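# Assemble two printed parts to match the displayed sample

## Task

Join the two 3D-printed parts so they match the completed assembly shown on the stand, and leave them that way without the robot holding them.

## Robot and tools

Robot: two UR7e-type arms, left_arm and right_arm, each with a Robotiq 140 two-finger gripper whose fingers can fold at a hinge. Bases in the scene frame: left_arm at (+0.056, +0.520, +0.013) m, right_arm at (+0.016, -0.321, +0.013) m, both turned almost not at all about z. Scene frame: origin at table height, midway between the nominal bases, +z up, +x out over the table, left_arm on the +y side. Hand poses, velocities and targets in results are in each arm's own base frame. Offsets in commands are along the current Hand target's own axes. Gripper axes: fingers point along +z, close along y. end_effector_position is the point between closed pads. Fingertips stick out about 33 mm past it at gaps up to 40 mm, and about 9 mm when fully open.

Row layout (used by execute_actions and move): 18 numbers, each in [-1, 1]. The first 9 are left: dx, dy, dz, rx, ry, rz, gripper position, force_limit, speed. The last 9 are the same for the right arm. Send both arms even if only one moves. The six pose numbers are an offset from the Hand target as it stood when the action or move began, not a pose. 1.0 = 0.6 m or 180 degrees. rx, ry, rz form one rotation vector. All six at 0 re-commands the current Hand target. Gripper position: +1 fully open (140 mm), about -0.8 pads touch, -1 closes until blocked. force_limit and speed both start at +1. Speed of the pad gap: about 30 mm/s at -1, 140 at 0, 250 at +1. Faster closing squeezes harder. To leave a gripper unchanged, resend its last three numbers; 0 is a real command.

execute_actions(actions, cameras): actions is a list of actions. Each action is up to 15 rows, one per 1/30 s step; a short action repeats its last row. Each row counts from the action's start pose. Repeating an offset keeps moving further. An empty list returns images and full state.

move(target, speed, blend, stop_force, zero, blocking, cameras): straight-line paths toward one row or up to 15 rows. Every row is an offset from the same starting Hand targets. speed is in m/s, 0.002 to 3.6, default 0.25; turning is capped at twice that in rad/s. blend in m rounds the corners of a list. stop_force (3 to 120 N, both arms) ends an arm's path on felt contact; don't use it while the gripper rotates, and leave it out when backing off something being pressed. blocking=false returns after about 0.5 s and cannot be combined with stop_force. The result adds a move: line saying done, off_target, moving, held or fault, plus any limits (paced = pose clipped, held = steps withheld). Paths do not avoid obstacles. Keep paths away from an arm's own base.

wait(seconds 0 to 10), stop() brakes a running move, zoom_image(camera, region [x0,y0,x1,y1], up to 504x504 px) on the latest image, zero_wrist_force(arm), read_manual(section), finished_scene(scene) ends the scene for good.

Cameras: cam_high, cam_low, cam_bench (504x504, fixed, scene frame), cam_left_wrist and cam_right_wrist (672x504).

Results: end_effector_position (m), quaternion wxyz, velocities. Hand target is your last commanded pose after clipping; the gripper may sit short of it. Orientation commands are clipped to 32 degrees from the measured orientation per step. Joint velocities can read within noise. Wrist force and torque are in the end effector axes, zeroed at scene start. A third line gives the peak since the last shown reading. object_status: 0 moving, 1 blocked while opening, 2 blocked while closing (a grip), 3 reached target or pads met. After closing with -1, check for 2. position_measured is in counts: 3 open, 230 pads touching. To grip harder, raise force_limit and step position -1 to -0.98. To grip softer, reopen and close slowly. Grip parts near the fingertip quarter of the pads; nearer the palm, the fingers fold and may hold loosely.

Faults: an outside force near 150 N or contact torque at a joint limit (wrist joints about 18 to 22 N m) stops that arm for 10 s. Hot motors (MOTOR HOT at 70 °C) brake the arm at 85 °C for 30 to 60 s; avoid long stretched holds or pushing at unreachable poses. Arms are stiff: aiming even slightly past a firm contact can trip a fault. Approach slowly and use stop_force.

Avoid: dropping parts or releasing them while moving, letting anything leave the table, hitting fixed objects, contact between the two arms or one gripper closing on the other's fingers, and big twists or leverage on a held part. A part set down off the table fails the task. The assembly must stay assembled once released.

Each tool is called after "Emit:" by a JSON object that holds its "fn" and its "kwargs", one argument or row to a line.

## Session

Emit:
{"fn": "execute_actions", "kwargs": {
  "actions": []
}}

Scene clock: 0.00 s.
left_arm: end_effector_position=(+0.0372, -0.4289, +0.1696) position_measured=3 object_status=3 end_effector_quat_wxyz=(+0.050, +0.701, -0.704, +0.100) | right_arm: end_effector_position=(+0.3098, +0.1465, +0.3050) position_measured=3 object_status=3 end_effector_quat_wxyz=(+0.642, -0.519, -0.495, -0.271)
Joint positions: left_arm=[-1.903 -1.897 2.181 -2.033 -1.436 2.826] | right_arm=[-0.636 -1.414 1.86 -0.479 -0.998 0.427]
Joint velocities: within noise
Joint torques (N m): no reading
Wrist force (N): no reading
Wrist torque (N m): no reading
Wrist force, peak (N): no reading
Hand target: left_arm +0.0372, -0.4289, +0.1696; +0.050, +0.701, -0.704, +0.100 | right_arm +0.3098, +0.1465, +0.3050; +0.642, -0.519, -0.495, -0.271
Tool commands: left_gripper/position=+1.0 left_gripper/force_limit=+1.0 left_gripper/speed=+1.0 right_gripper/position=+1.0 right_gripper/force_limit=+1.0 right_gripper/speed=+1.0

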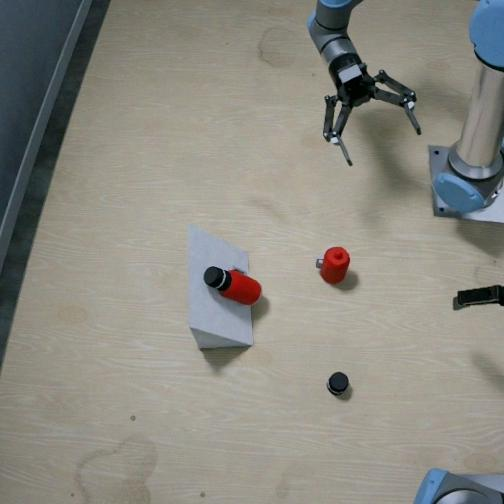

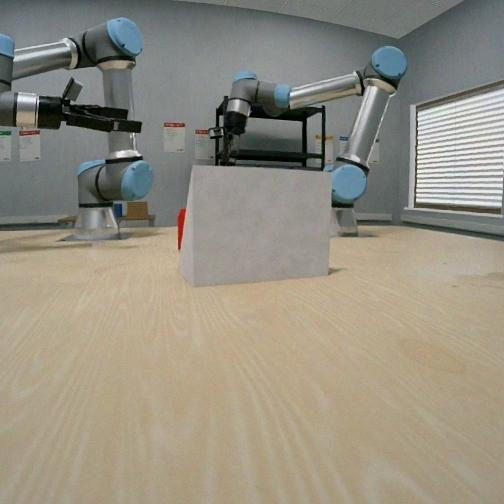

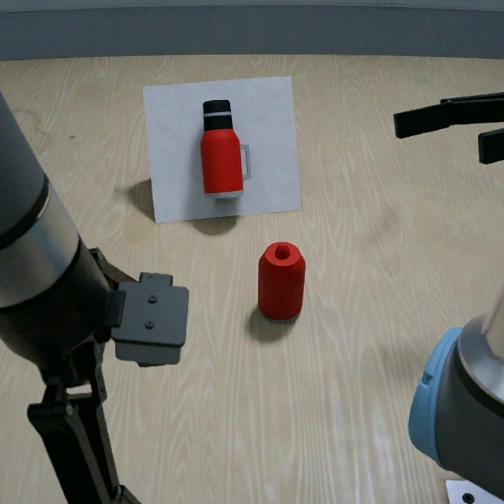

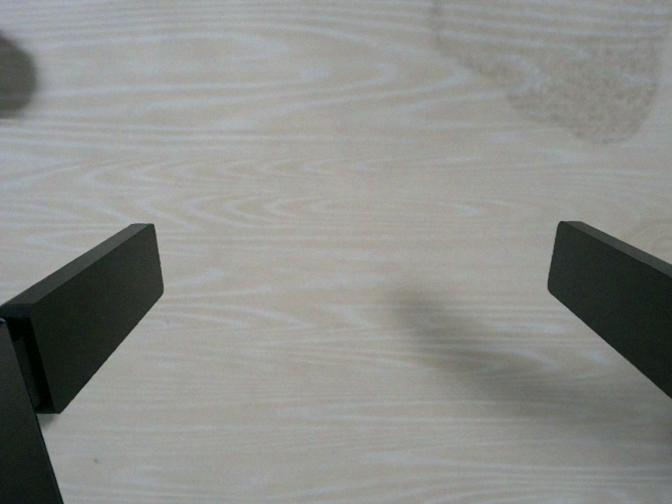

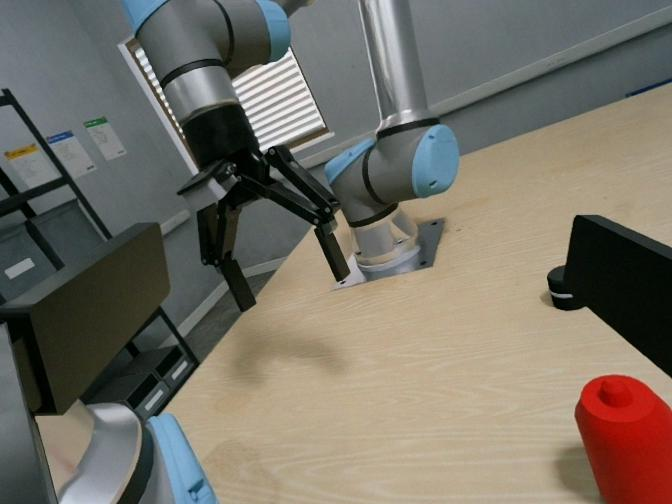

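Emit:
{"fn": "zoom_image", "kwargs": {
  "camera": "cam_bench",
  "region": [130, 70, 330, 340]
}}

Emit:
{"fn": "zoom_image", "kwargs": {
  "camera": "cam_high",
  "region": [180, 220, 370, 410]
}}

Emit:
{"fn": "zoom_image", "kwargs": {
  "camera": "cam_right_wrist",
  "region": [500, 230, 672, 504]
}}

Scaled by 1.867 from the camera's 504x504 image, which has a finer 720x720 frame.

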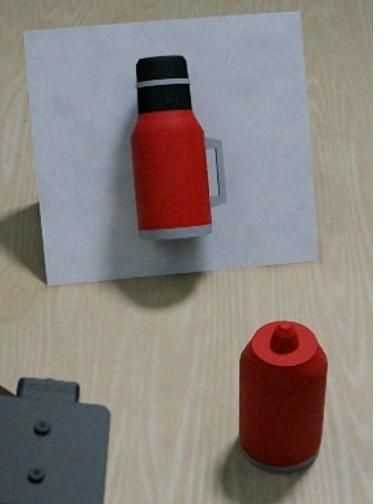

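Scaled by 2.653 from the camera's 504x504 image, which has a finer 720x720 frame.

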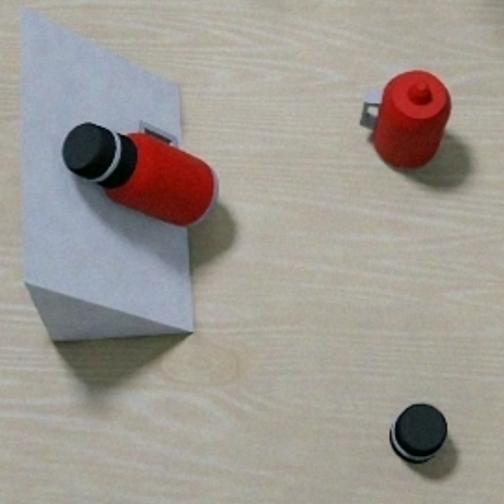

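Scaled by 1.839 from the camera's 672x504 image, which has a finer 960x720 frame.

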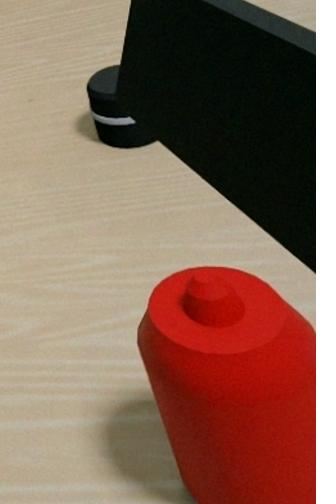

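Emit:
{"fn": "move", "kwargs": {
  "target": [-0.2143,-0.4737,-0.0972,-0.0226,-0.0676,-0.0013,1,1,1,0,0,-0.18,0,0,0,1,1,1],
  "speed": 0.35,
  "cameras": ["all"]
}}

Scene clock: 5.50 s.
left_arm: end_effector_position=(+0.3181, -0.2900, +0.2194) position_measured=3 object_status=3 end_effector_quat_wxyz=(+0.000, +0.707, -0.707, +0.000) | right_arm: end_effector_position=(+0.3481, +0.0456, +0.3079) position_measured=3 object_status=3 end_effector_quat_wxyz=(+0.642, -0.519, -0.495, -0.271)
Joint positions: left_arm=[-1.054 -1.758 1.885 -1.697 -1.571 3.659] | right_arm=[-0.751 -1.244 1.633 -0.42 -1.113 0.423]
Joint torques (N m): left_arm=[14.68 -8.47 -33.27 -0.24 -1.64 3.04] | right_arm=[-7.83 -23.21 -26.05 4.06 -1.72 -1.42]
Wrist force (N): left_arm=[0.4 -0.6 0.3] | right_arm=[0.3 0.4 0.4]
Wrist torque (N m): left_arm=[-0.07 -0.03 -0.02] | right_arm=[0.12 -0.08 0.14]
Wrist force, peak (N): left_arm=[-1.6 -3.7 0.0] | right_arm=[0.6 0.7 0.4]
Hand target: left_arm +0.3182, -0.2900, +0.2194; +0.000, +0.707, -0.707, +0.000 | right_arm +0.3481, +0.0455, +0.3079; +0.642, -0.519, -0.495, -0.271
Off the commanded pose: left_arm 0.000 m, 0 deg | right_arm 0.000 m, 0 deg.
move: done
camera_calibration:
cam_left_wrist: T_world_to_cam=[[-0.999871, -0.00610139, 0.0148616, 0.319753], [-0.000508655, 0.936634, 0.35031, 0.199791], [-0.0160573, 0.350257, -0.936516, 0.454235], [0, 0, 0, 1]] pos_world=[0.327108, -0.344279, 0.350657]
cam_right_wrist: T_world_to_cam=[[0.848386, 0.318591, -0.422778, -0.170099], [-0.241755, -0.47732, -0.84482, 0.371124], [-0.470952, 0.818942, -0.32793, 0.372467], [0, 0, 0, 1]] pos_world=[0.409445, -0.0736919, 0.363762]

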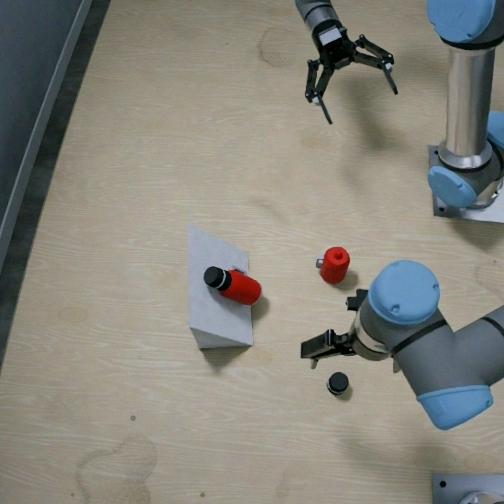

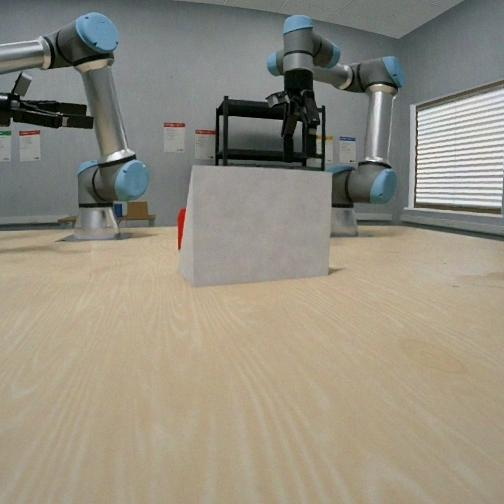

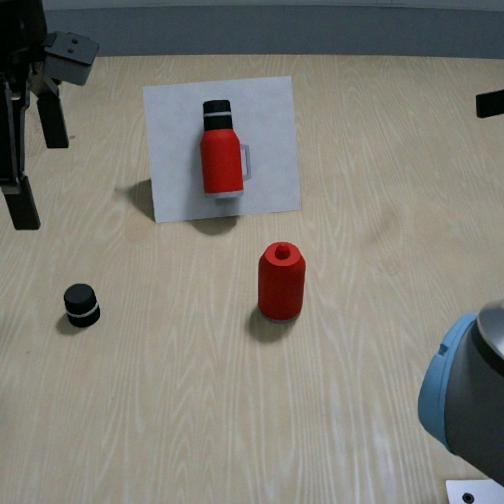

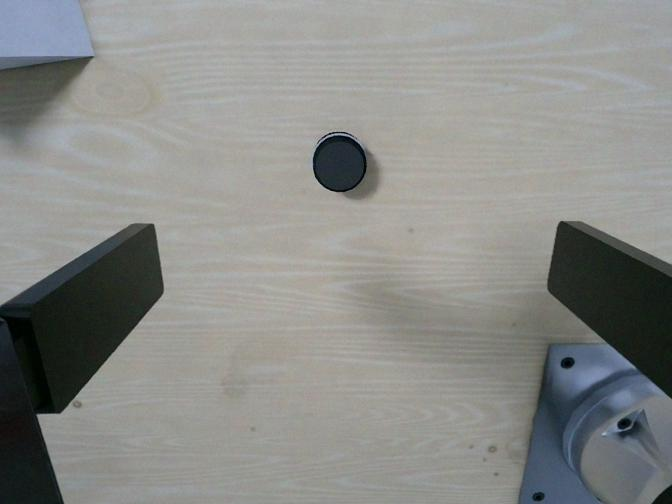

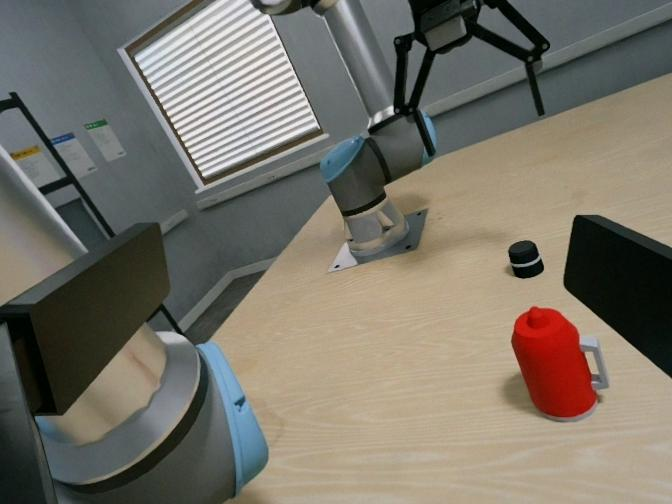

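Emit:
{"fn": "zoom_image", "kwargs": {
  "camera": "cam_bench",
  "region": [40, 260, 120, 340]
}}

Emit:
{"fn": "zoom_image", "kwargs": {
  "camera": "cam_right_wrist",
  "region": [480, 220, 640, 440]
}}

Emit:
{"fn": "zoom_image", "kwargs": {
  "camera": "cam_left_wrist",
  "region": [290, 110, 390, 210]
}}

Emit:
{"fn": "zoom_image", "kwargs": {
  "camera": "cam_bench",
  "region": [190, 90, 260, 210]
}}

Scaled by 6.300 from the camera's 504x504 image, which has a finer 720x720 frame.

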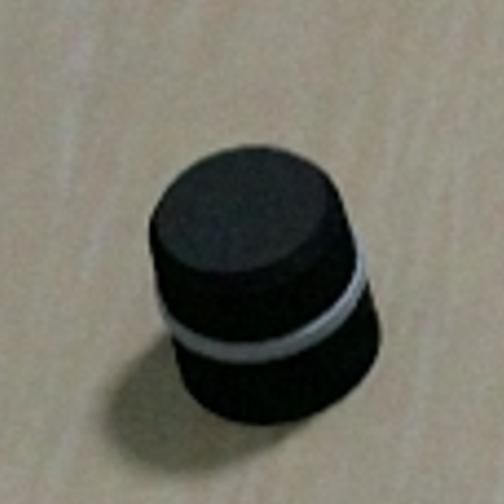

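Scaled by 2.291 from the camera's 672x504 image, which has a finer 960x720 frame.

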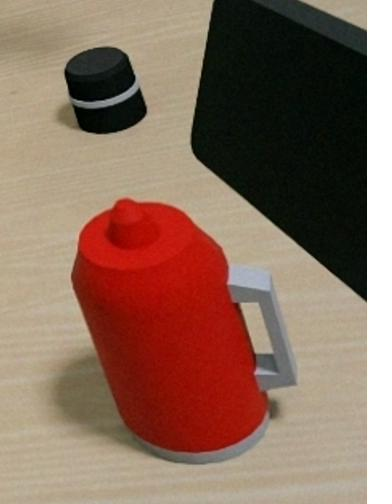

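Scaled by 5.040 from the camera's 672x504 image, which has a finer 960x720 frame.

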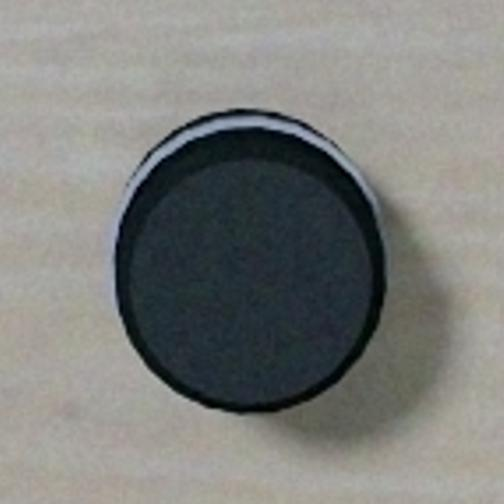

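Scaled by 4.200 from the camera's 504x504 image, which has a finer 720x720 frame.

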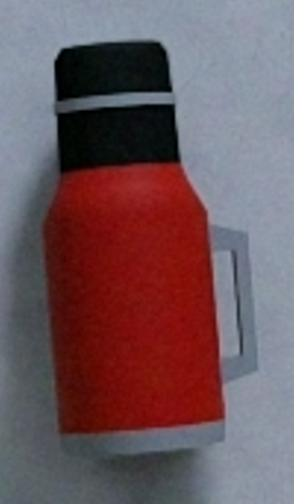

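Emit:
{"fn": "move", "kwargs": {
  "target": [
    [0,0,0.2,0,0,0,0.1,-0.2,0,0,0,0,0,0,0,1,1,1],
    [0,0,0.309,0,0,0,0.1,-0.2,0,0,0,0,0,0,0,1,1,1],
    [0,0,0.309,0,0,0,-1,-0.2,-1,0,0,0,0,0,0,1,1,1]
  ],
  "blend": [0.02,0,0],
  "speed": [0.3,0.12,0.1],
  "cameras": ["cam_left_wrist","cam_bench","cam_right_wrist"]
}}

Scene clock: 10.80 s.
left_arm: end_effector_position=(+0.3181, -0.2899, +0.0340) position_measured=167 object_status=0 end_effector_quat_wxyz=(+0.000, +0.707, -0.707, +0.000) | right_arm: end_effector_position=(+0.3481, +0.0455, +0.3079) position_measured=3 object_status=3 end_effector_quat_wxyz=(+0.642, -0.519, -0.495, -0.271)
Joint positions: left_arm=[-1.054 -1.568 2.233 -2.236 -1.571 3.659] | right_arm=[-0.751 -1.244 1.633 -0.42 -1.113 0.423]
Joint torques (N m): left_arm=[12.31 -10.89 -12 -5.45 -1.59 2.37] | right_arm=[-7.15 -24.67 -26.84 4.2 -1.52 -1.57]
Wrist force (N): left_arm=[-1.4 0.3 -10.0] | right_arm=[0.3 0.4 0.2]
Wrist torque (N m): left_arm=[-0.11 0.05 -0.01] | right_arm=[0.12 -0.09 0.14]
Wrist force, peak (N): left_arm=[-1.4 0.3 -10.0] | right_arm=[0.6 0.3 0.6]
Hand target: left_arm +0.3181, -0.2899, +0.0340; +0.000, +0.707, -0.707, +0.000 | right_arm +0.3481, +0.0455, +0.3079; +0.642, -0.519, -0.495, -0.271
Off the commanded pose: left_arm 0.000 m, 0 deg | right_arm 0.000 m, 0 deg.
move: done
camera_calibration:
cam_left_wrist: T_world_to_cam=[[-0.999868, -0.00598322, 0.0151166, 0.322506], [-0.000306613, 0.93659, 0.350427, 0.264544], [-0.0162547, 0.350376, -0.936468, 0.280667], [0, 0, 0, 1]] pos_world=[0.327107, -0.344179, 0.165257]
cam_right_wrist: T_world_to_cam=[[0.848386, 0.318591, -0.422778, -0.170068], [-0.241755, -0.47732, -0.84482, 0.371076], [-0.470952, 0.818942, -0.32793, 0.372549], [0, 0, 0, 1]] pos_world=[0.409445, -0.0737919, 0.363762]
Images, in order (width x height): cam_bench 504x504, cam_left_wrist 672x504, cam_right_wrist 672x504.

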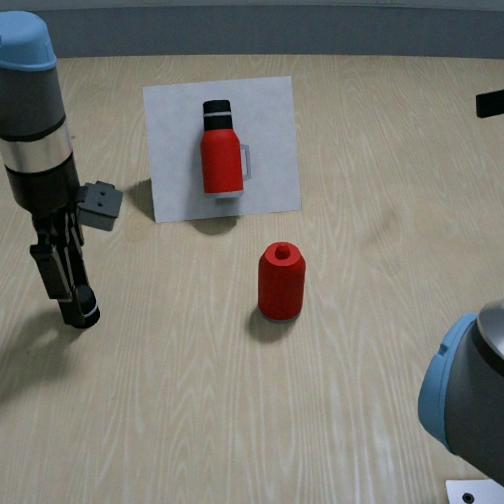

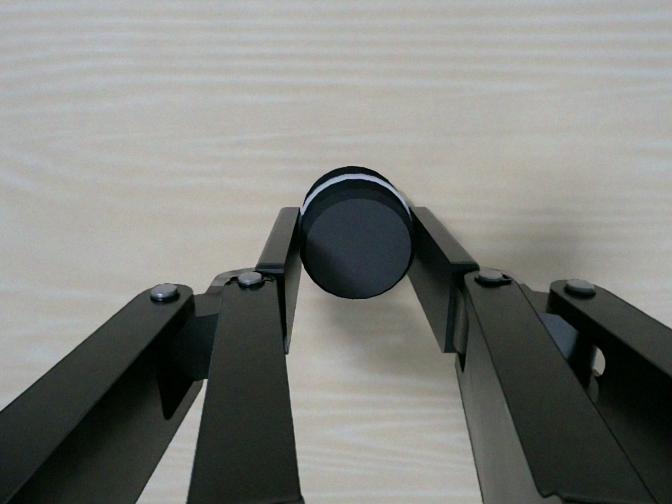

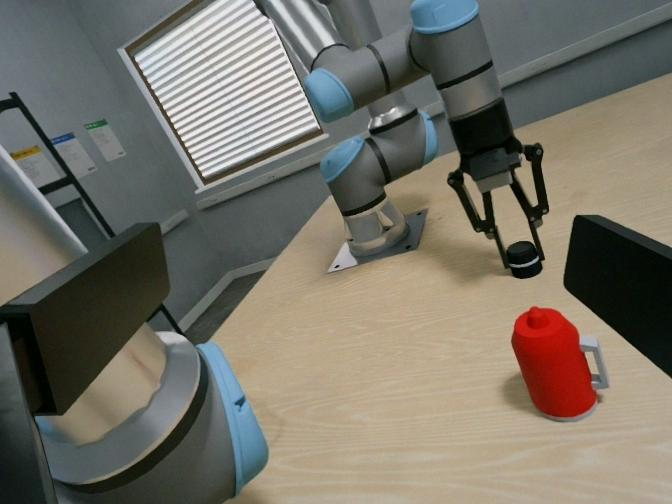

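Emit:
{"fn": "wait", "kwargs": {
  "seconds": 1,
  "cameras": ["cam_right_wrist","cam_bench"]
}}

Emit:
{"fn": "zoom_image", "kwargs": {
  "camera": "cam_right_wrist",
  "region": [440, 130, 600, 290]
}}

Emit:
{"fn": "zoom_image", "kwargs": {
  "camera": "cam_bench",
  "region": [30, 240, 130, 340]
}}

Scene clock: 12.53 s.
left_arm: end_effector_position=(+0.3181, -0.2899, +0.0340) position_measured=167 object_status=2 end_effector_quat_wxyz=(+0.000, +0.707, -0.707, +0.000) | right_arm: end_effector_position=(+0.3481, +0.0455, +0.3079) position_measured=3 object_status=3 end_effector_quat_wxyz=(+0.642, -0.519, -0.495, -0.271)
Joint positions: left_arm=[-1.054 -1.568 2.233 -2.236 -1.571 3.659] | right_arm=[-0.751 -1.244 1.633 -0.42 -1.113 0.423]
Joint torques (N m): left_arm=[11.15 -11.95 -11.72 -1.99 -1.61 2.49] | right_arm=[-6.17 -23.1 -26.64 3.96 -1.62 -1.38]
Wrist force (N): left_arm=[-1.2 0.5 -9.5] | right_arm=[0.2 0.2 0.7]
Wrist torque (N m): left_arm=[-0.08 0.02 0.00] | right_arm=[0.08 -0.07 0.14]
Wrist force, peak (N): left_arm=[-1.5 0.3 -10.0] | right_arm=[0.5 0.5 0.7]
Hand target: left_arm +0.3181, -0.2899, +0.0340; +0.000, +0.707, -0.707, +0.000 | right_arm +0.3481, +0.0455, +0.3079; +0.642, -0.519, -0.495, -0.271
Tool commands: left_gripper/position=-1.0 left_gripper/force_limit=-0.2 left_gripper/speed=-1.0 right_gripper/position=+1.0 right_gripper/force_limit=+1.0 right_gripper/speed=+1.0
Off the commanded pose: left_arm 0.000 m, 0 deg | right_arm 0.000 m, 0 deg.
wait: 1.00 s; at rest from the start
camera_calibration:
cam_right_wrist: T_world_to_cam=[[0.848386, 0.318591, -0.422778, -0.170068], [-0.241755, -0.47732, -0.84482, 0.371076], [-0.470952, 0.818942, -0.32793, 0.372549], [0, 0, 0, 1]] pos_world=[0.409445, -0.0737919, 0.363762]
Images, in order (width x height): cam_bench 504x504, cam_right_wrist 672x504.

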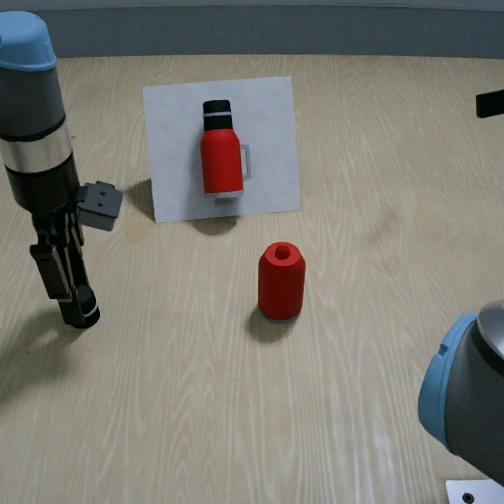

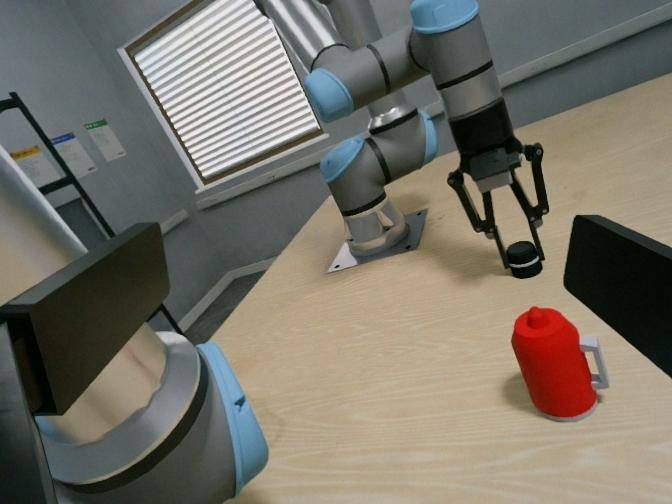

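Scaled by 3.150 from the camera's 672x504 image, which has a finer 960x720 frame.

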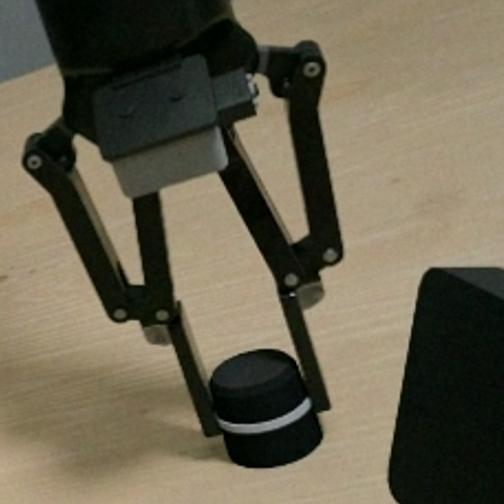

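Scaled by 5.040 from the camera's 504x504 image, which has a finer 720x720 frame.

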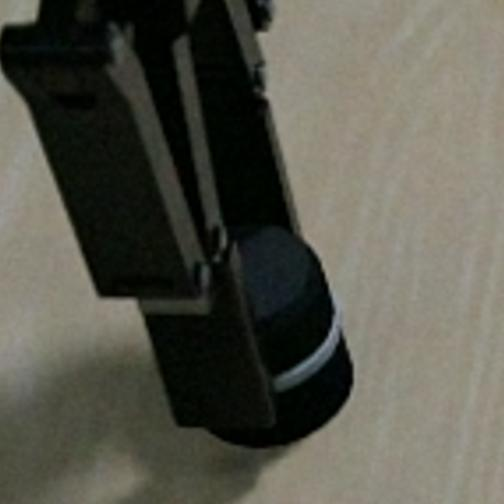

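Emit:
{"fn": "move", "kwargs": {
  "target": [
    [0,0,-0.2333,0,0,0,-1,-0.2,-1,0,0,0,0,0,0,1,1,1],
    [0.4367,-0.0233,-0.2333,0,0,0,-1,-0.2,-1,0,0,0,0,0,0,1,1,1]
  ],
  "blend": [0.04,0],
  "speed": [0.2,0.25],
  "cameras": ["cam_high","cam_bench","cam_right_wrist"]
}}

Emit:
{"fn": "zoom_image", "kwargs": {
  "camera": "cam_right_wrist",
  "region": [450, 150, 650, 440]
}}

Emit:
{"fn": "zoom_image", "kwargs": {
  "camera": "cam_bench",
  "region": [210, 180, 350, 340]
}}

Emit:
{"fn": "zoom_image", "kwargs": {
  "camera": "cam_high",
  "region": [280, 210, 380, 310]
}}

Scene clock: 16.73 s.
left_arm: end_effector_position=(+0.3321, -0.5519, +0.1738) position_measured=167 object_status=2 end_effector_quat_wxyz=(+0.000, +0.707, -0.707, +0.000) | right_arm: end_effector_position=(+0.3481, +0.0455, +0.3079) position_measured=3 object_status=3 end_effector_quat_wxyz=(+0.642, -0.519, -0.495, -0.271)
Joint positions: left_arm=[-1.237 -1.22 1.417 -1.767 -1.571 3.475] | right_arm=[-0.751 -1.244 1.633 -0.42 -1.113 0.423]
Joint torques (N m): left_arm=[-14.05 -33.33 -34.38 0.16 -1.77 -2.65] | right_arm=[-6.41 -23.36 -26.59 4.13 -1.54 -1.55]
Wrist force (N): left_arm=[0.4 -0.5 0.7] | right_arm=[0.3 0.3 0.3]
Wrist torque (N m): left_arm=[-0.04 -0.02 0.19] | right_arm=[0.08 -0.08 0.13]
Wrist force, peak (N): left_arm=[-1.2 0.5 -10.0] | right_arm=[0.5 0.4 0.9]
Hand target: left_arm +0.3321, -0.5520, +0.1738; +0.000, +0.707, -0.707, +0.000 | right_arm +0.3481, +0.0455, +0.3079; +0.642, -0.519, -0.495, -0.271
Off the commanded pose: left_arm 0.000 m, 0 deg | right_arm 0.000 m, 0 deg.
move: done
camera_calibration:
cam_right_wrist: T_world_to_cam=[[0.848386, 0.318591, -0.422778, -0.170068], [-0.241755, -0.47732, -0.84482, 0.371076], [-0.470952, 0.818942, -0.32793, 0.372549], [0, 0, 0, 1]] pos_world=[0.409445, -0.0737919, 0.363762]
Images, in order (width x height): cam_high 504x504, cam_bench 504x504, cam_right_wrist 672x504.

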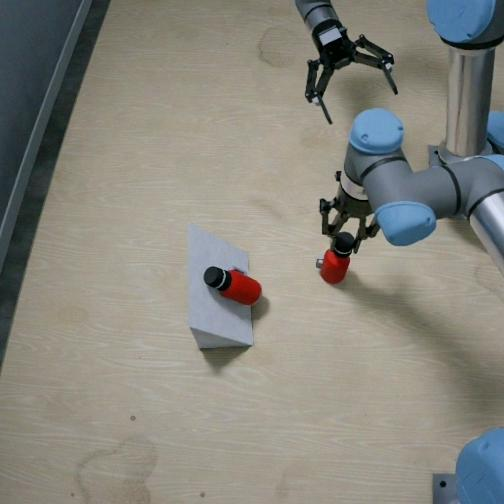

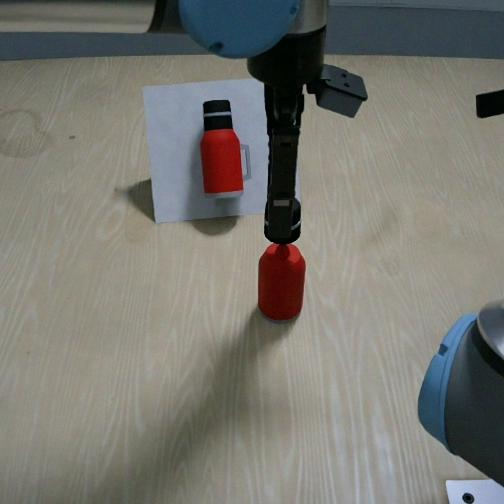

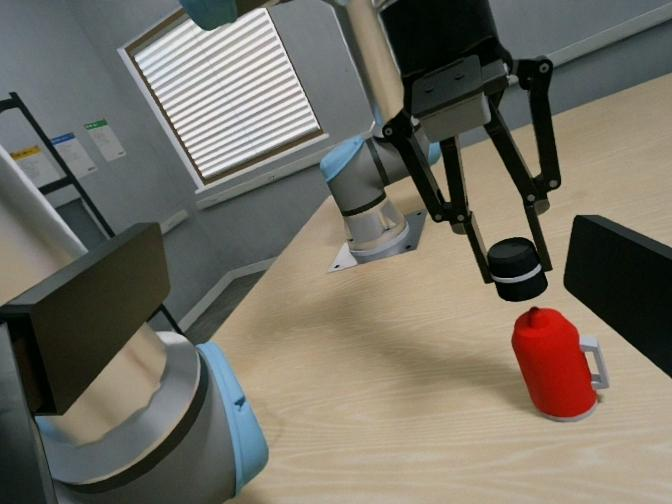

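Scaled by 1.738 from the camera's 672x504 image, which has a finer 960x720 frame.

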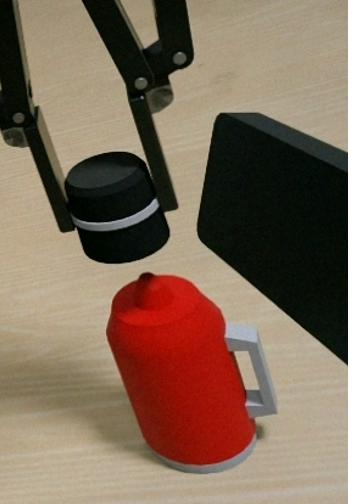

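Scaled by 3.150 from the camera's 504x504 image, which has a finer 720x720 frame.

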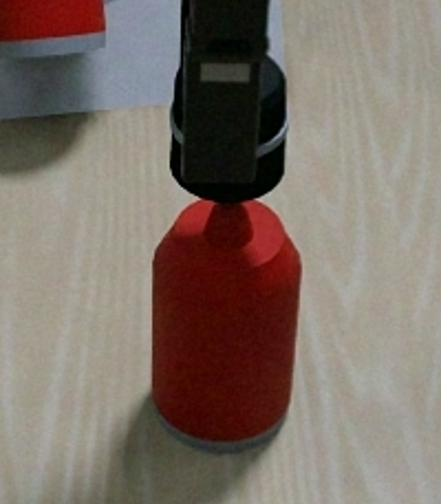

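Scaled by 5.040 from the camera's 504x504 image, which has a finer 720x720 frame.

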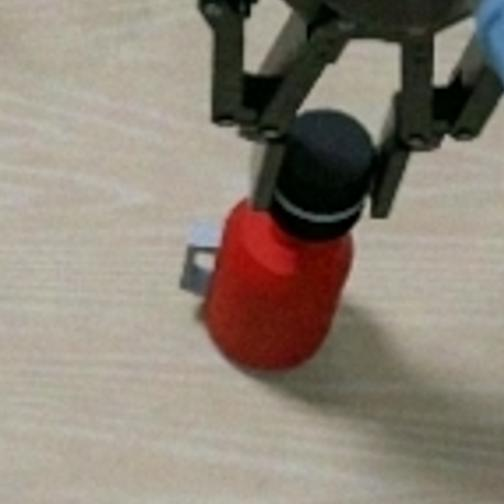

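Emit:
{"fn": "move", "kwargs": {
  "target": [0,-0.008,0.013,0,0,0,-1,-0.2,-1,0,0,0,0,0,0,1,1,1],
  "speed": 0.1,
  "cameras": ["cam_high","cam_bench","cam_right_wrist"]
}}

Emit:
{"fn": "zoom_image", "kwargs": {
  "camera": "cam_right_wrist",
  "region": [450, 210, 630, 430]
}}

Emit:
{"fn": "zoom_image", "kwargs": {
  "camera": "cam_bench",
  "region": [230, 180, 330, 330]
}}

Emit:
{"fn": "zoom_image", "kwargs": {
  "camera": "cam_high",
  "region": [300, 220, 370, 290]
}}

Scene clock: 20.50 s.
left_arm: end_effector_position=(+0.3367, -0.5520, +0.1662) position_measured=167 object_status=2 end_effector_quat_wxyz=(+0.000, +0.707, -0.707, +0.000) | right_arm: end_effector_position=(+0.3481, +0.0455, +0.3079) position_measured=3 object_status=3 end_effector_quat_wxyz=(+0.642, -0.519, -0.495, -0.271)
Joint positions: left_arm=[-1.23 -1.21 1.423 -1.783 -1.571 3.482] | right_arm=[-0.751 -1.244 1.633 -0.42 -1.113 0.423]
Joint torques (N m): left_arm=[14.63 -32.56 -14.84 -6.5 -1.15 2.35] | right_arm=[-6.69 -23.62 -27.87 3.87 -1.57 -1.56]
Wrist force (N): left_arm=[0.3 -0.4 0.7] | right_arm=[0.2 0.3 0.3]
Wrist torque (N m): left_arm=[-0.02 0.00 0.19] | right_arm=[0.10 -0.06 0.13]
Wrist force, peak (N): left_arm=[0.3 -0.6 1.0] | right_arm=[0.5 0.6 0.5]
Hand target: left_arm +0.3369, -0.5520, +0.1660; +0.000, +0.707, -0.707, +0.000 | right_arm +0.3481, +0.0455, +0.3079; +0.642, -0.519, -0.495, -0.271
Off the commanded pose: left_arm 0.000 m, 0 deg | right_arm 0.000 m, 0 deg.
move: done
camera_calibration:
cam_right_wrist: T_world_to_cam=[[0.848386, 0.318591, -0.422778, -0.170068], [-0.241755, -0.47732, -0.84482, 0.371076], [-0.470952, 0.818942, -0.32793, 0.372549], [0, 0, 0, 1]] pos_world=[0.409445, -0.0737919, 0.363762]
Images, in order (width x height): cam_high 504x504, cam_bench 504x504, cam_right_wrist 672x504.

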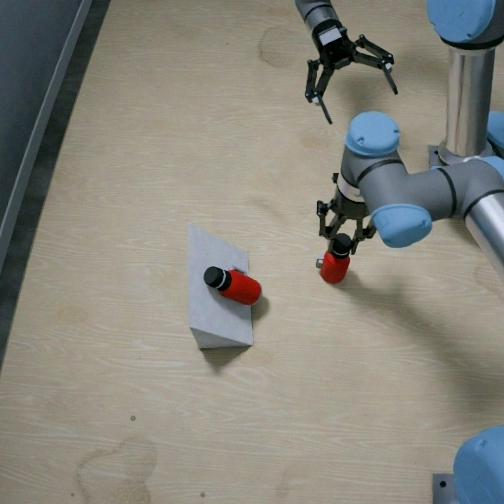

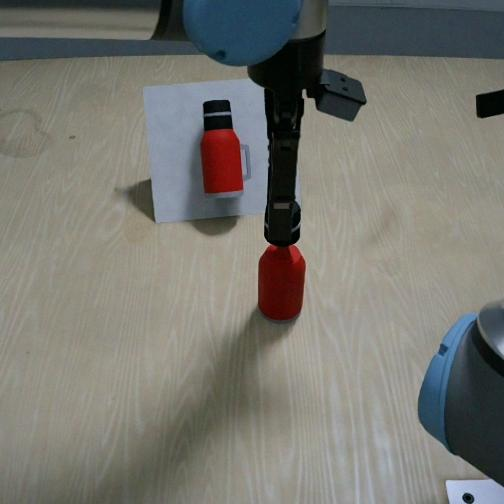

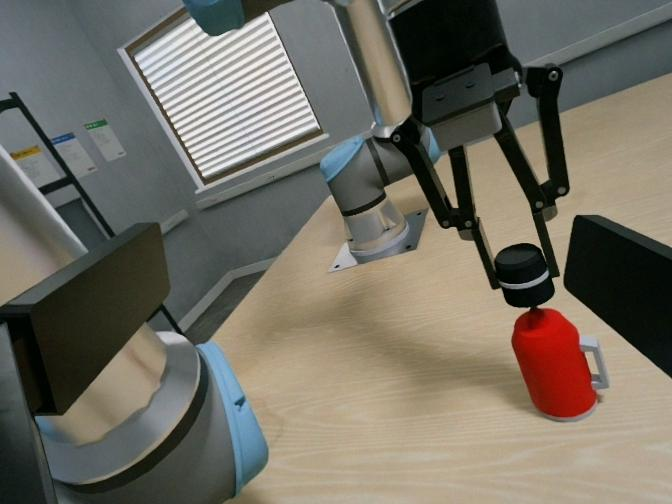

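Scaled by 2.291 from the camera's 672x504 image, which has a finer 960x720 frame.

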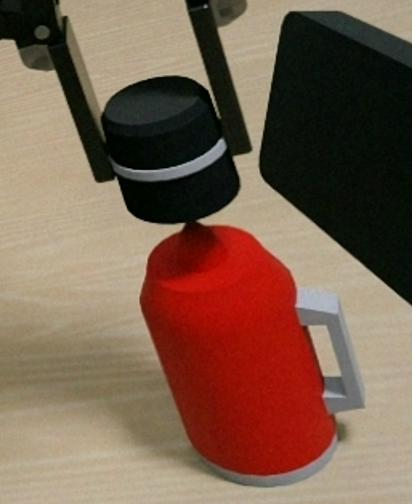

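Scaled by 3.360 from the camera's 504x504 image, which has a finer 720x720 frame.

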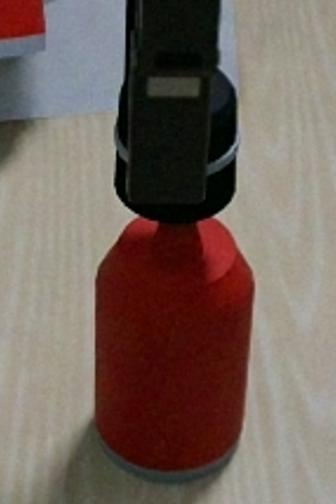

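Scaled by 7.200 from the camera's 504x504 image, which has a finer 720x720 frame.

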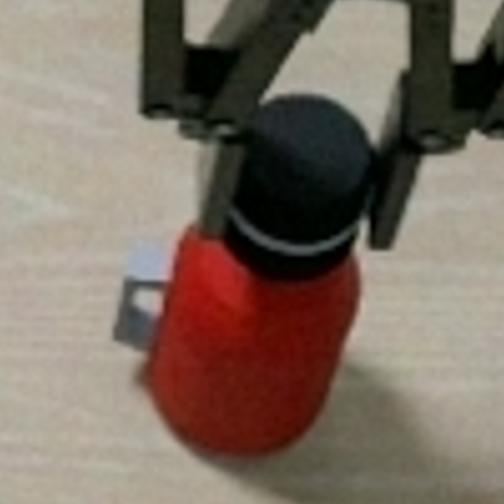

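Emit:
{"fn": "move", "kwargs": {
  "target": [
    [0,-0.0013,0,0,0,0,-1,-0.2,-1,0,0,0,0,0,0,1,1,1],
    [0,-0.0013,0.075,0,0,0,-1,-0.2,-1,0,0,0,0,0,0,1,1,1]
  ],
  "speed": [0.03,0.015],
  "stop_force": 10,
  "cameras": ["cam_high","cam_bench","cam_right_wrist"]
}}

Emit:
{"fn": "zoom_image", "kwargs": {
  "camera": "cam_right_wrist",
  "region": [450, 210, 630, 430]
}}

Emit:
{"fn": "zoom_image", "kwargs": {
  "camera": "cam_bench",
  "region": [230, 180, 330, 330]
}}

Scene clock: 25.07 s.
left_arm: end_effector_position=(+0.3377, -0.5520, +0.1340) position_measured=167 object_status=2 end_effector_quat_wxyz=(+0.000, +0.707, -0.707, +0.000) | right_arm: end_effector_position=(+0.3481, +0.0455, +0.3079) position_measured=3 object_status=3 end_effector_quat_wxyz=(+0.642, -0.519, -0.495, -0.271)
Joint positions: left_arm=[-1.229 -1.19 1.48 -1.86 -1.571 3.484] | right_arm=[-0.751 -1.244 1.633 -0.42 -1.113 0.423]
Joint torques (N m): left_arm=[9.81 -50.13 -29.36 1.23 -0.71 1.51] | right_arm=[-5.54 -24.34 -26.93 4.08 -1.28 -1.54]
Wrist force (N): left_arm=[1.9 -0.7 -7.6] | right_arm=[0.2 0.2 0.2]
Wrist torque (N m): left_arm=[0.08 -0.05 0.20] | right_arm=[0.07 -0.07 0.13]
Wrist force, peak (N): left_arm=[-0.7 0.1 -19.9] | right_arm=[0.5 0.4 0.6]
Hand target: left_arm +0.3377, -0.5520, +0.1340; +0.000, +0.707, -0.707, +0.000 (not the last commanded pose) | right_arm +0.3481, +0.0455, +0.3079; +0.642, -0.519, -0.495, -0.271
Off the commanded pose: left_arm 0.013 m, 0 deg | right_arm 0.000 m, 0 deg.
move: contact (left_arm); path passed 1 of 2 targets
camera_calibration:
cam_right_wrist: T_world_to_cam=[[0.848386, 0.318591, -0.422778, -0.170068], [-0.241755, -0.47732, -0.84482, 0.371076], [-0.470952, 0.818942, -0.32793, 0.372549], [0, 0, 0, 1]] pos_world=[0.409445, -0.0737919, 0.363762]
Images, in order (width x height): cam_high 504x504, cam_bench 504x504, cam_right_wrist 672x504.

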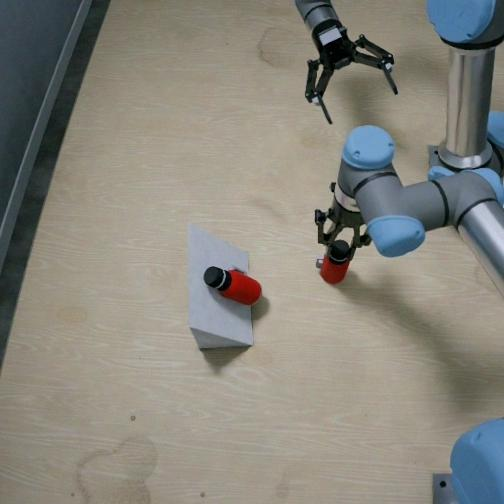

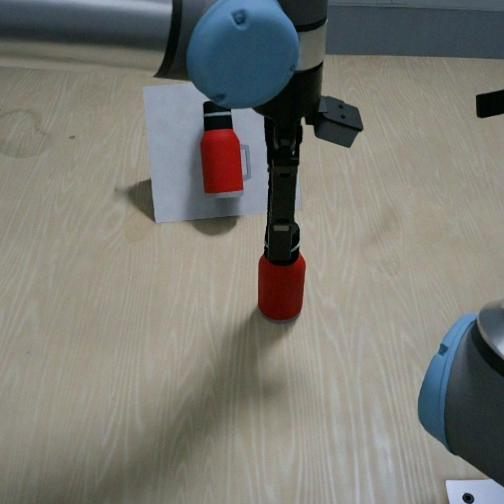

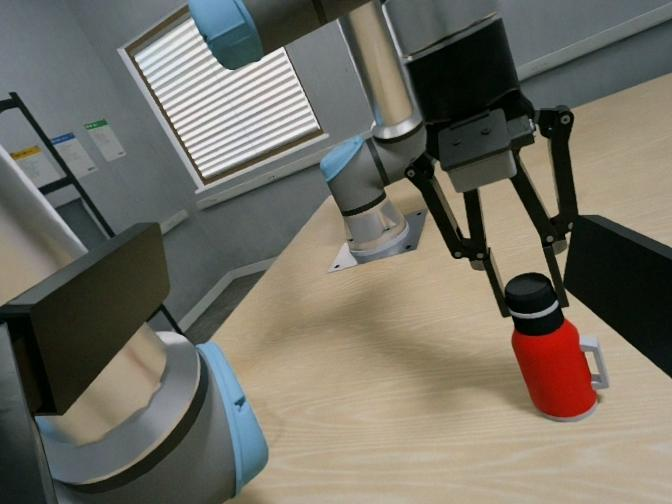

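Scaled by 2.291 from the camera's 672x504 image, which has a finer 960x720 frame.

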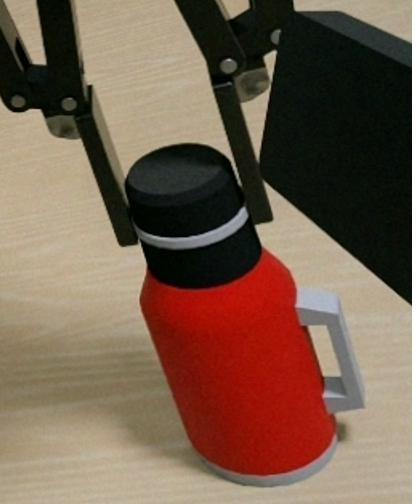

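Scaled by 3.360 from the camera's 504x504 image, which has a finer 720x720 frame.

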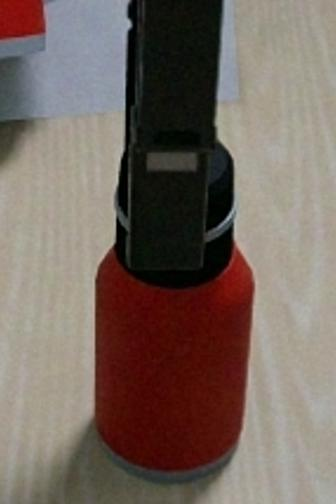

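Emit:
{"fn": "move", "kwargs": {
  "target": [0,0,0.02,0,0,0,-1,-0.2,-1,0,0,0,0,0,0,1,1,1],
  "speed": 0.01,
  "stop_force": 18,
  "cameras": ["cam_right_wrist"]
}}

Emit:
{"fn": "zoom_image", "kwargs": {
  "camera": "cam_right_wrist",
  "region": [450, 210, 630, 430]
}}

Scene clock: 27.20 s.
left_arm: end_effector_position=(+0.3377, -0.5521, +0.1331) position_measured=167 object_status=2 end_effector_quat_wxyz=(+0.000, +0.707, -0.707, +0.000) | right_arm: end_effector_position=(+0.3481, +0.0455, +0.3079) position_measured=3 object_status=3 end_effector_quat_wxyz=(+0.642, -0.519, -0.495, -0.271)
Joint positions: left_arm=[-1.229 -1.19 1.482 -1.862 -1.571 3.484] | right_arm=[-0.751 -1.244 1.633 -0.42 -1.113 0.423]
Joint torques (N m): left_arm=[10.55 -43.5 -26.2 1.43 -0.67 1.25] | right_arm=[-5.24 -22.58 -28.31 4.19 -1.48 -1.48]
Wrist force (N): left_arm=[-0.8 -0.2 -17.1] | right_arm=[0.4 0.4 0.3]
Wrist torque (N m): left_arm=[-0.02 0.08 0.21] | right_arm=[0.11 -0.10 0.13]
Wrist force, peak (N): left_arm=[-1.9 0.3 -27.0] | right_arm=[0.6 0.6 0.5]
Hand target: left_arm +0.3377, -0.5521, +0.1331; +0.000, +0.707, -0.707, +0.000 (not the last commanded pose) | right_arm +0.3481, +0.0455, +0.3079; +0.642, -0.519, -0.495, -0.271
Off the commanded pose: left_arm 0.011 m, 0 deg | right_arm 0.000 m, 0 deg.
move: contact (left_arm)
camera_calibration:
cam_right_wrist: T_world_to_cam=[[0.848386, 0.318591, -0.422778, -0.170068], [-0.241755, -0.47732, -0.84482, 0.371076], [-0.470952, 0.818942, -0.32793, 0.372549], [0, 0, 0, 1]] pos_world=[0.409445, -0.0737919, 0.363762]
Images, in order (width x height): cam_right_wrist 672x504.

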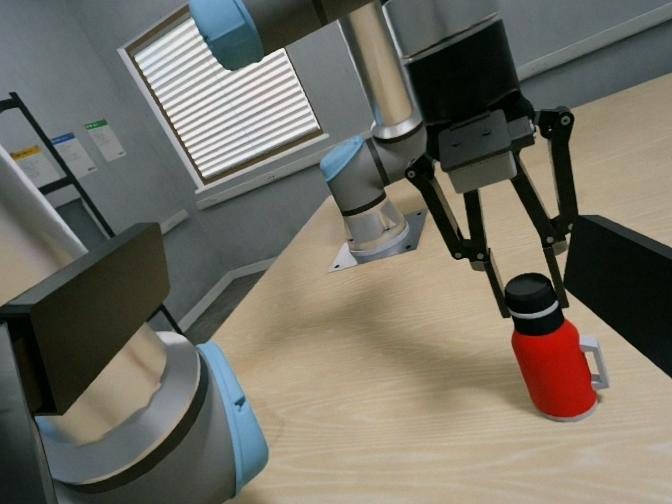

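Scaled by 2.291 from the camera's 672x504 image, which has a finer 960x720 frame.

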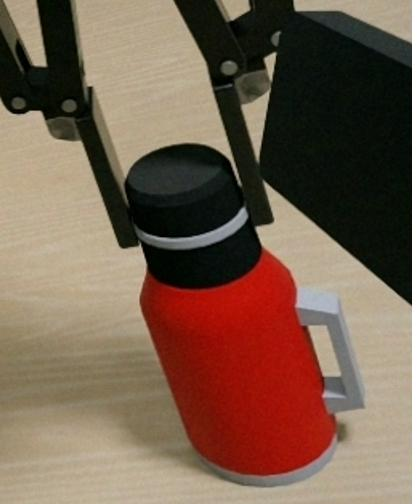

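Emit:
{"fn": "move", "kwargs": {
  "target": [
    [0,0,0,0,0,0,0.2,-0.2,-0.6,0,0,0,0,0,0,1,1,1],
    [0,0,-0.2,0,0,0,0.2,-0.2,-0.6,0,0,0,0,0,0,1,1,1]
  ],
  "speed": 0.15,
  "cameras": ["cam_high","cam_bench","cam_right_wrist"]
}}

Emit:
{"fn": "zoom_image", "kwargs": {
  "camera": "cam_right_wrist",
  "region": [450, 210, 630, 430]
}}

Emit:
{"fn": "zoom_image", "kwargs": {
  "camera": "cam_bench",
  "region": [230, 180, 330, 330]
}}

Scene clock: 30.23 s.
left_arm: end_effector_position=(+0.3377, -0.5521, +0.2530) position_measured=104 object_status=3 end_effector_quat_wxyz=(+0.000, +0.707, -0.707, +0.000) | right_arm: end_effector_position=(+0.3481, +0.0455, +0.3079) position_measured=3 object_status=3 end_effector_quat_wxyz=(+0.642, -0.519, -0.495, -0.271)
Joint positions: left_arm=[-1.229 -1.232 1.229 -1.569 -1.571 3.484] | right_arm=[-0.751 -1.244 1.633 -0.42 -1.113 0.423]
Joint torques (N m): left_arm=[13.73 -29.92 -34.62 0.65 -1.62 2.32] | right_arm=[-4.75 -24.15 -26.91 4.03 -1.36 -1.35]
Wrist force (N): left_arm=[0.5 -0.5 0.1] | right_arm=[0.3 -0.2 0.1]
Wrist torque (N m): left_arm=[-0.05 -0.02 0.20] | right_arm=[0.00 -0.09 0.14]
Wrist force, peak (N): left_arm=[-0.7 -0.2 -17.2] | right_arm=[0.5 0.5 0.5]
Hand target: left_arm +0.3377, -0.5521, +0.2531; +0.000, +0.707, -0.707, +0.000 | right_arm +0.3481, +0.0455, +0.3079; +0.642, -0.519, -0.495, -0.271
Off the commanded pose: left_arm 0.000 m, 0 deg | right_arm 0.000 m, 0 deg.
move: done
camera_calibration:
cam_right_wrist: T_world_to_cam=[[0.848386, 0.318591, -0.422778, -0.170068], [-0.241755, -0.47732, -0.84482, 0.371076], [-0.470952, 0.818942, -0.32793, 0.372549], [0, 0, 0, 1]] pos_world=[0.409445, -0.0737919, 0.363762]
Images, in order (width x height): cam_high 504x504, cam_bench 504x504, cam_right_wrist 672x504.

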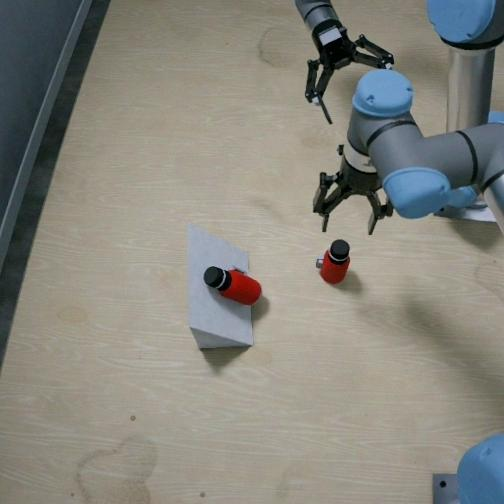

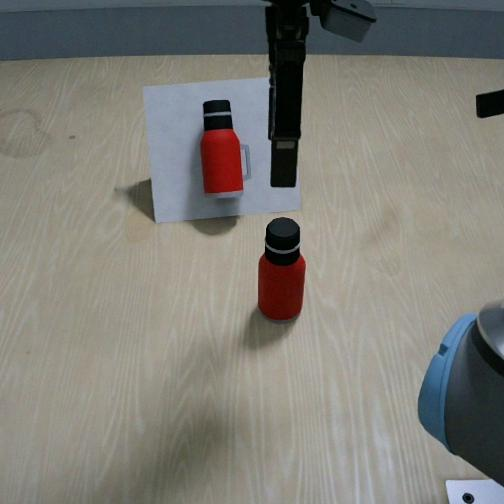

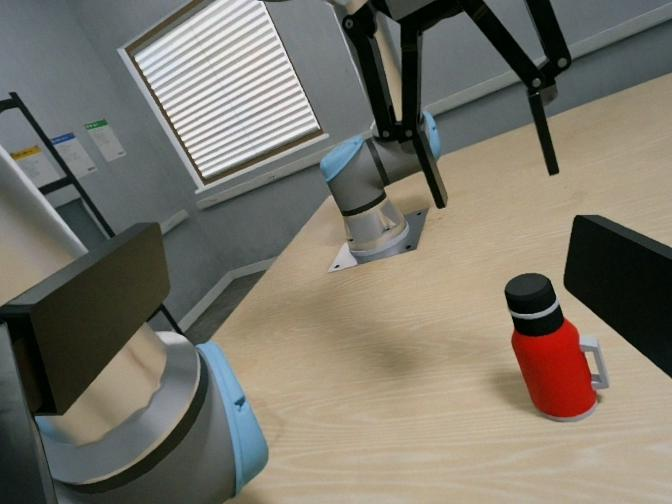

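Scaled by 2.291 from the camera's 672x504 image, which has a finer 960x720 frame.

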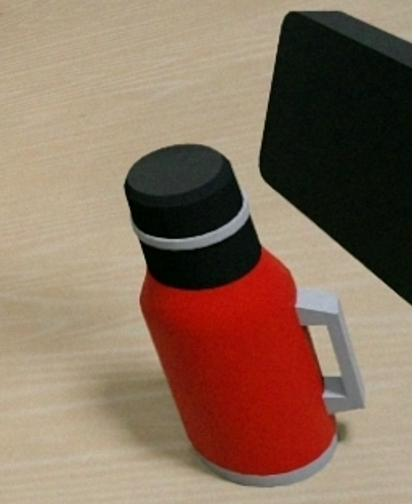

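Scaled by 3.360 from the camera's 504x504 image, which has a finer 720x720 frame.

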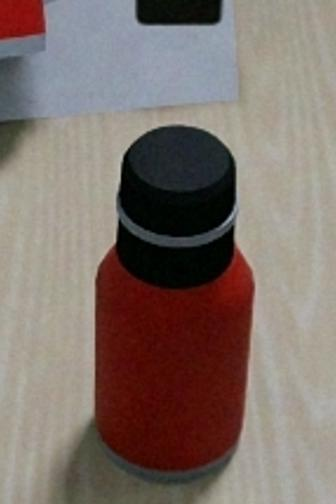

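Emit:
{"fn": "finished_scene", "kwargs": {

}}

The scene is finished: the task was done.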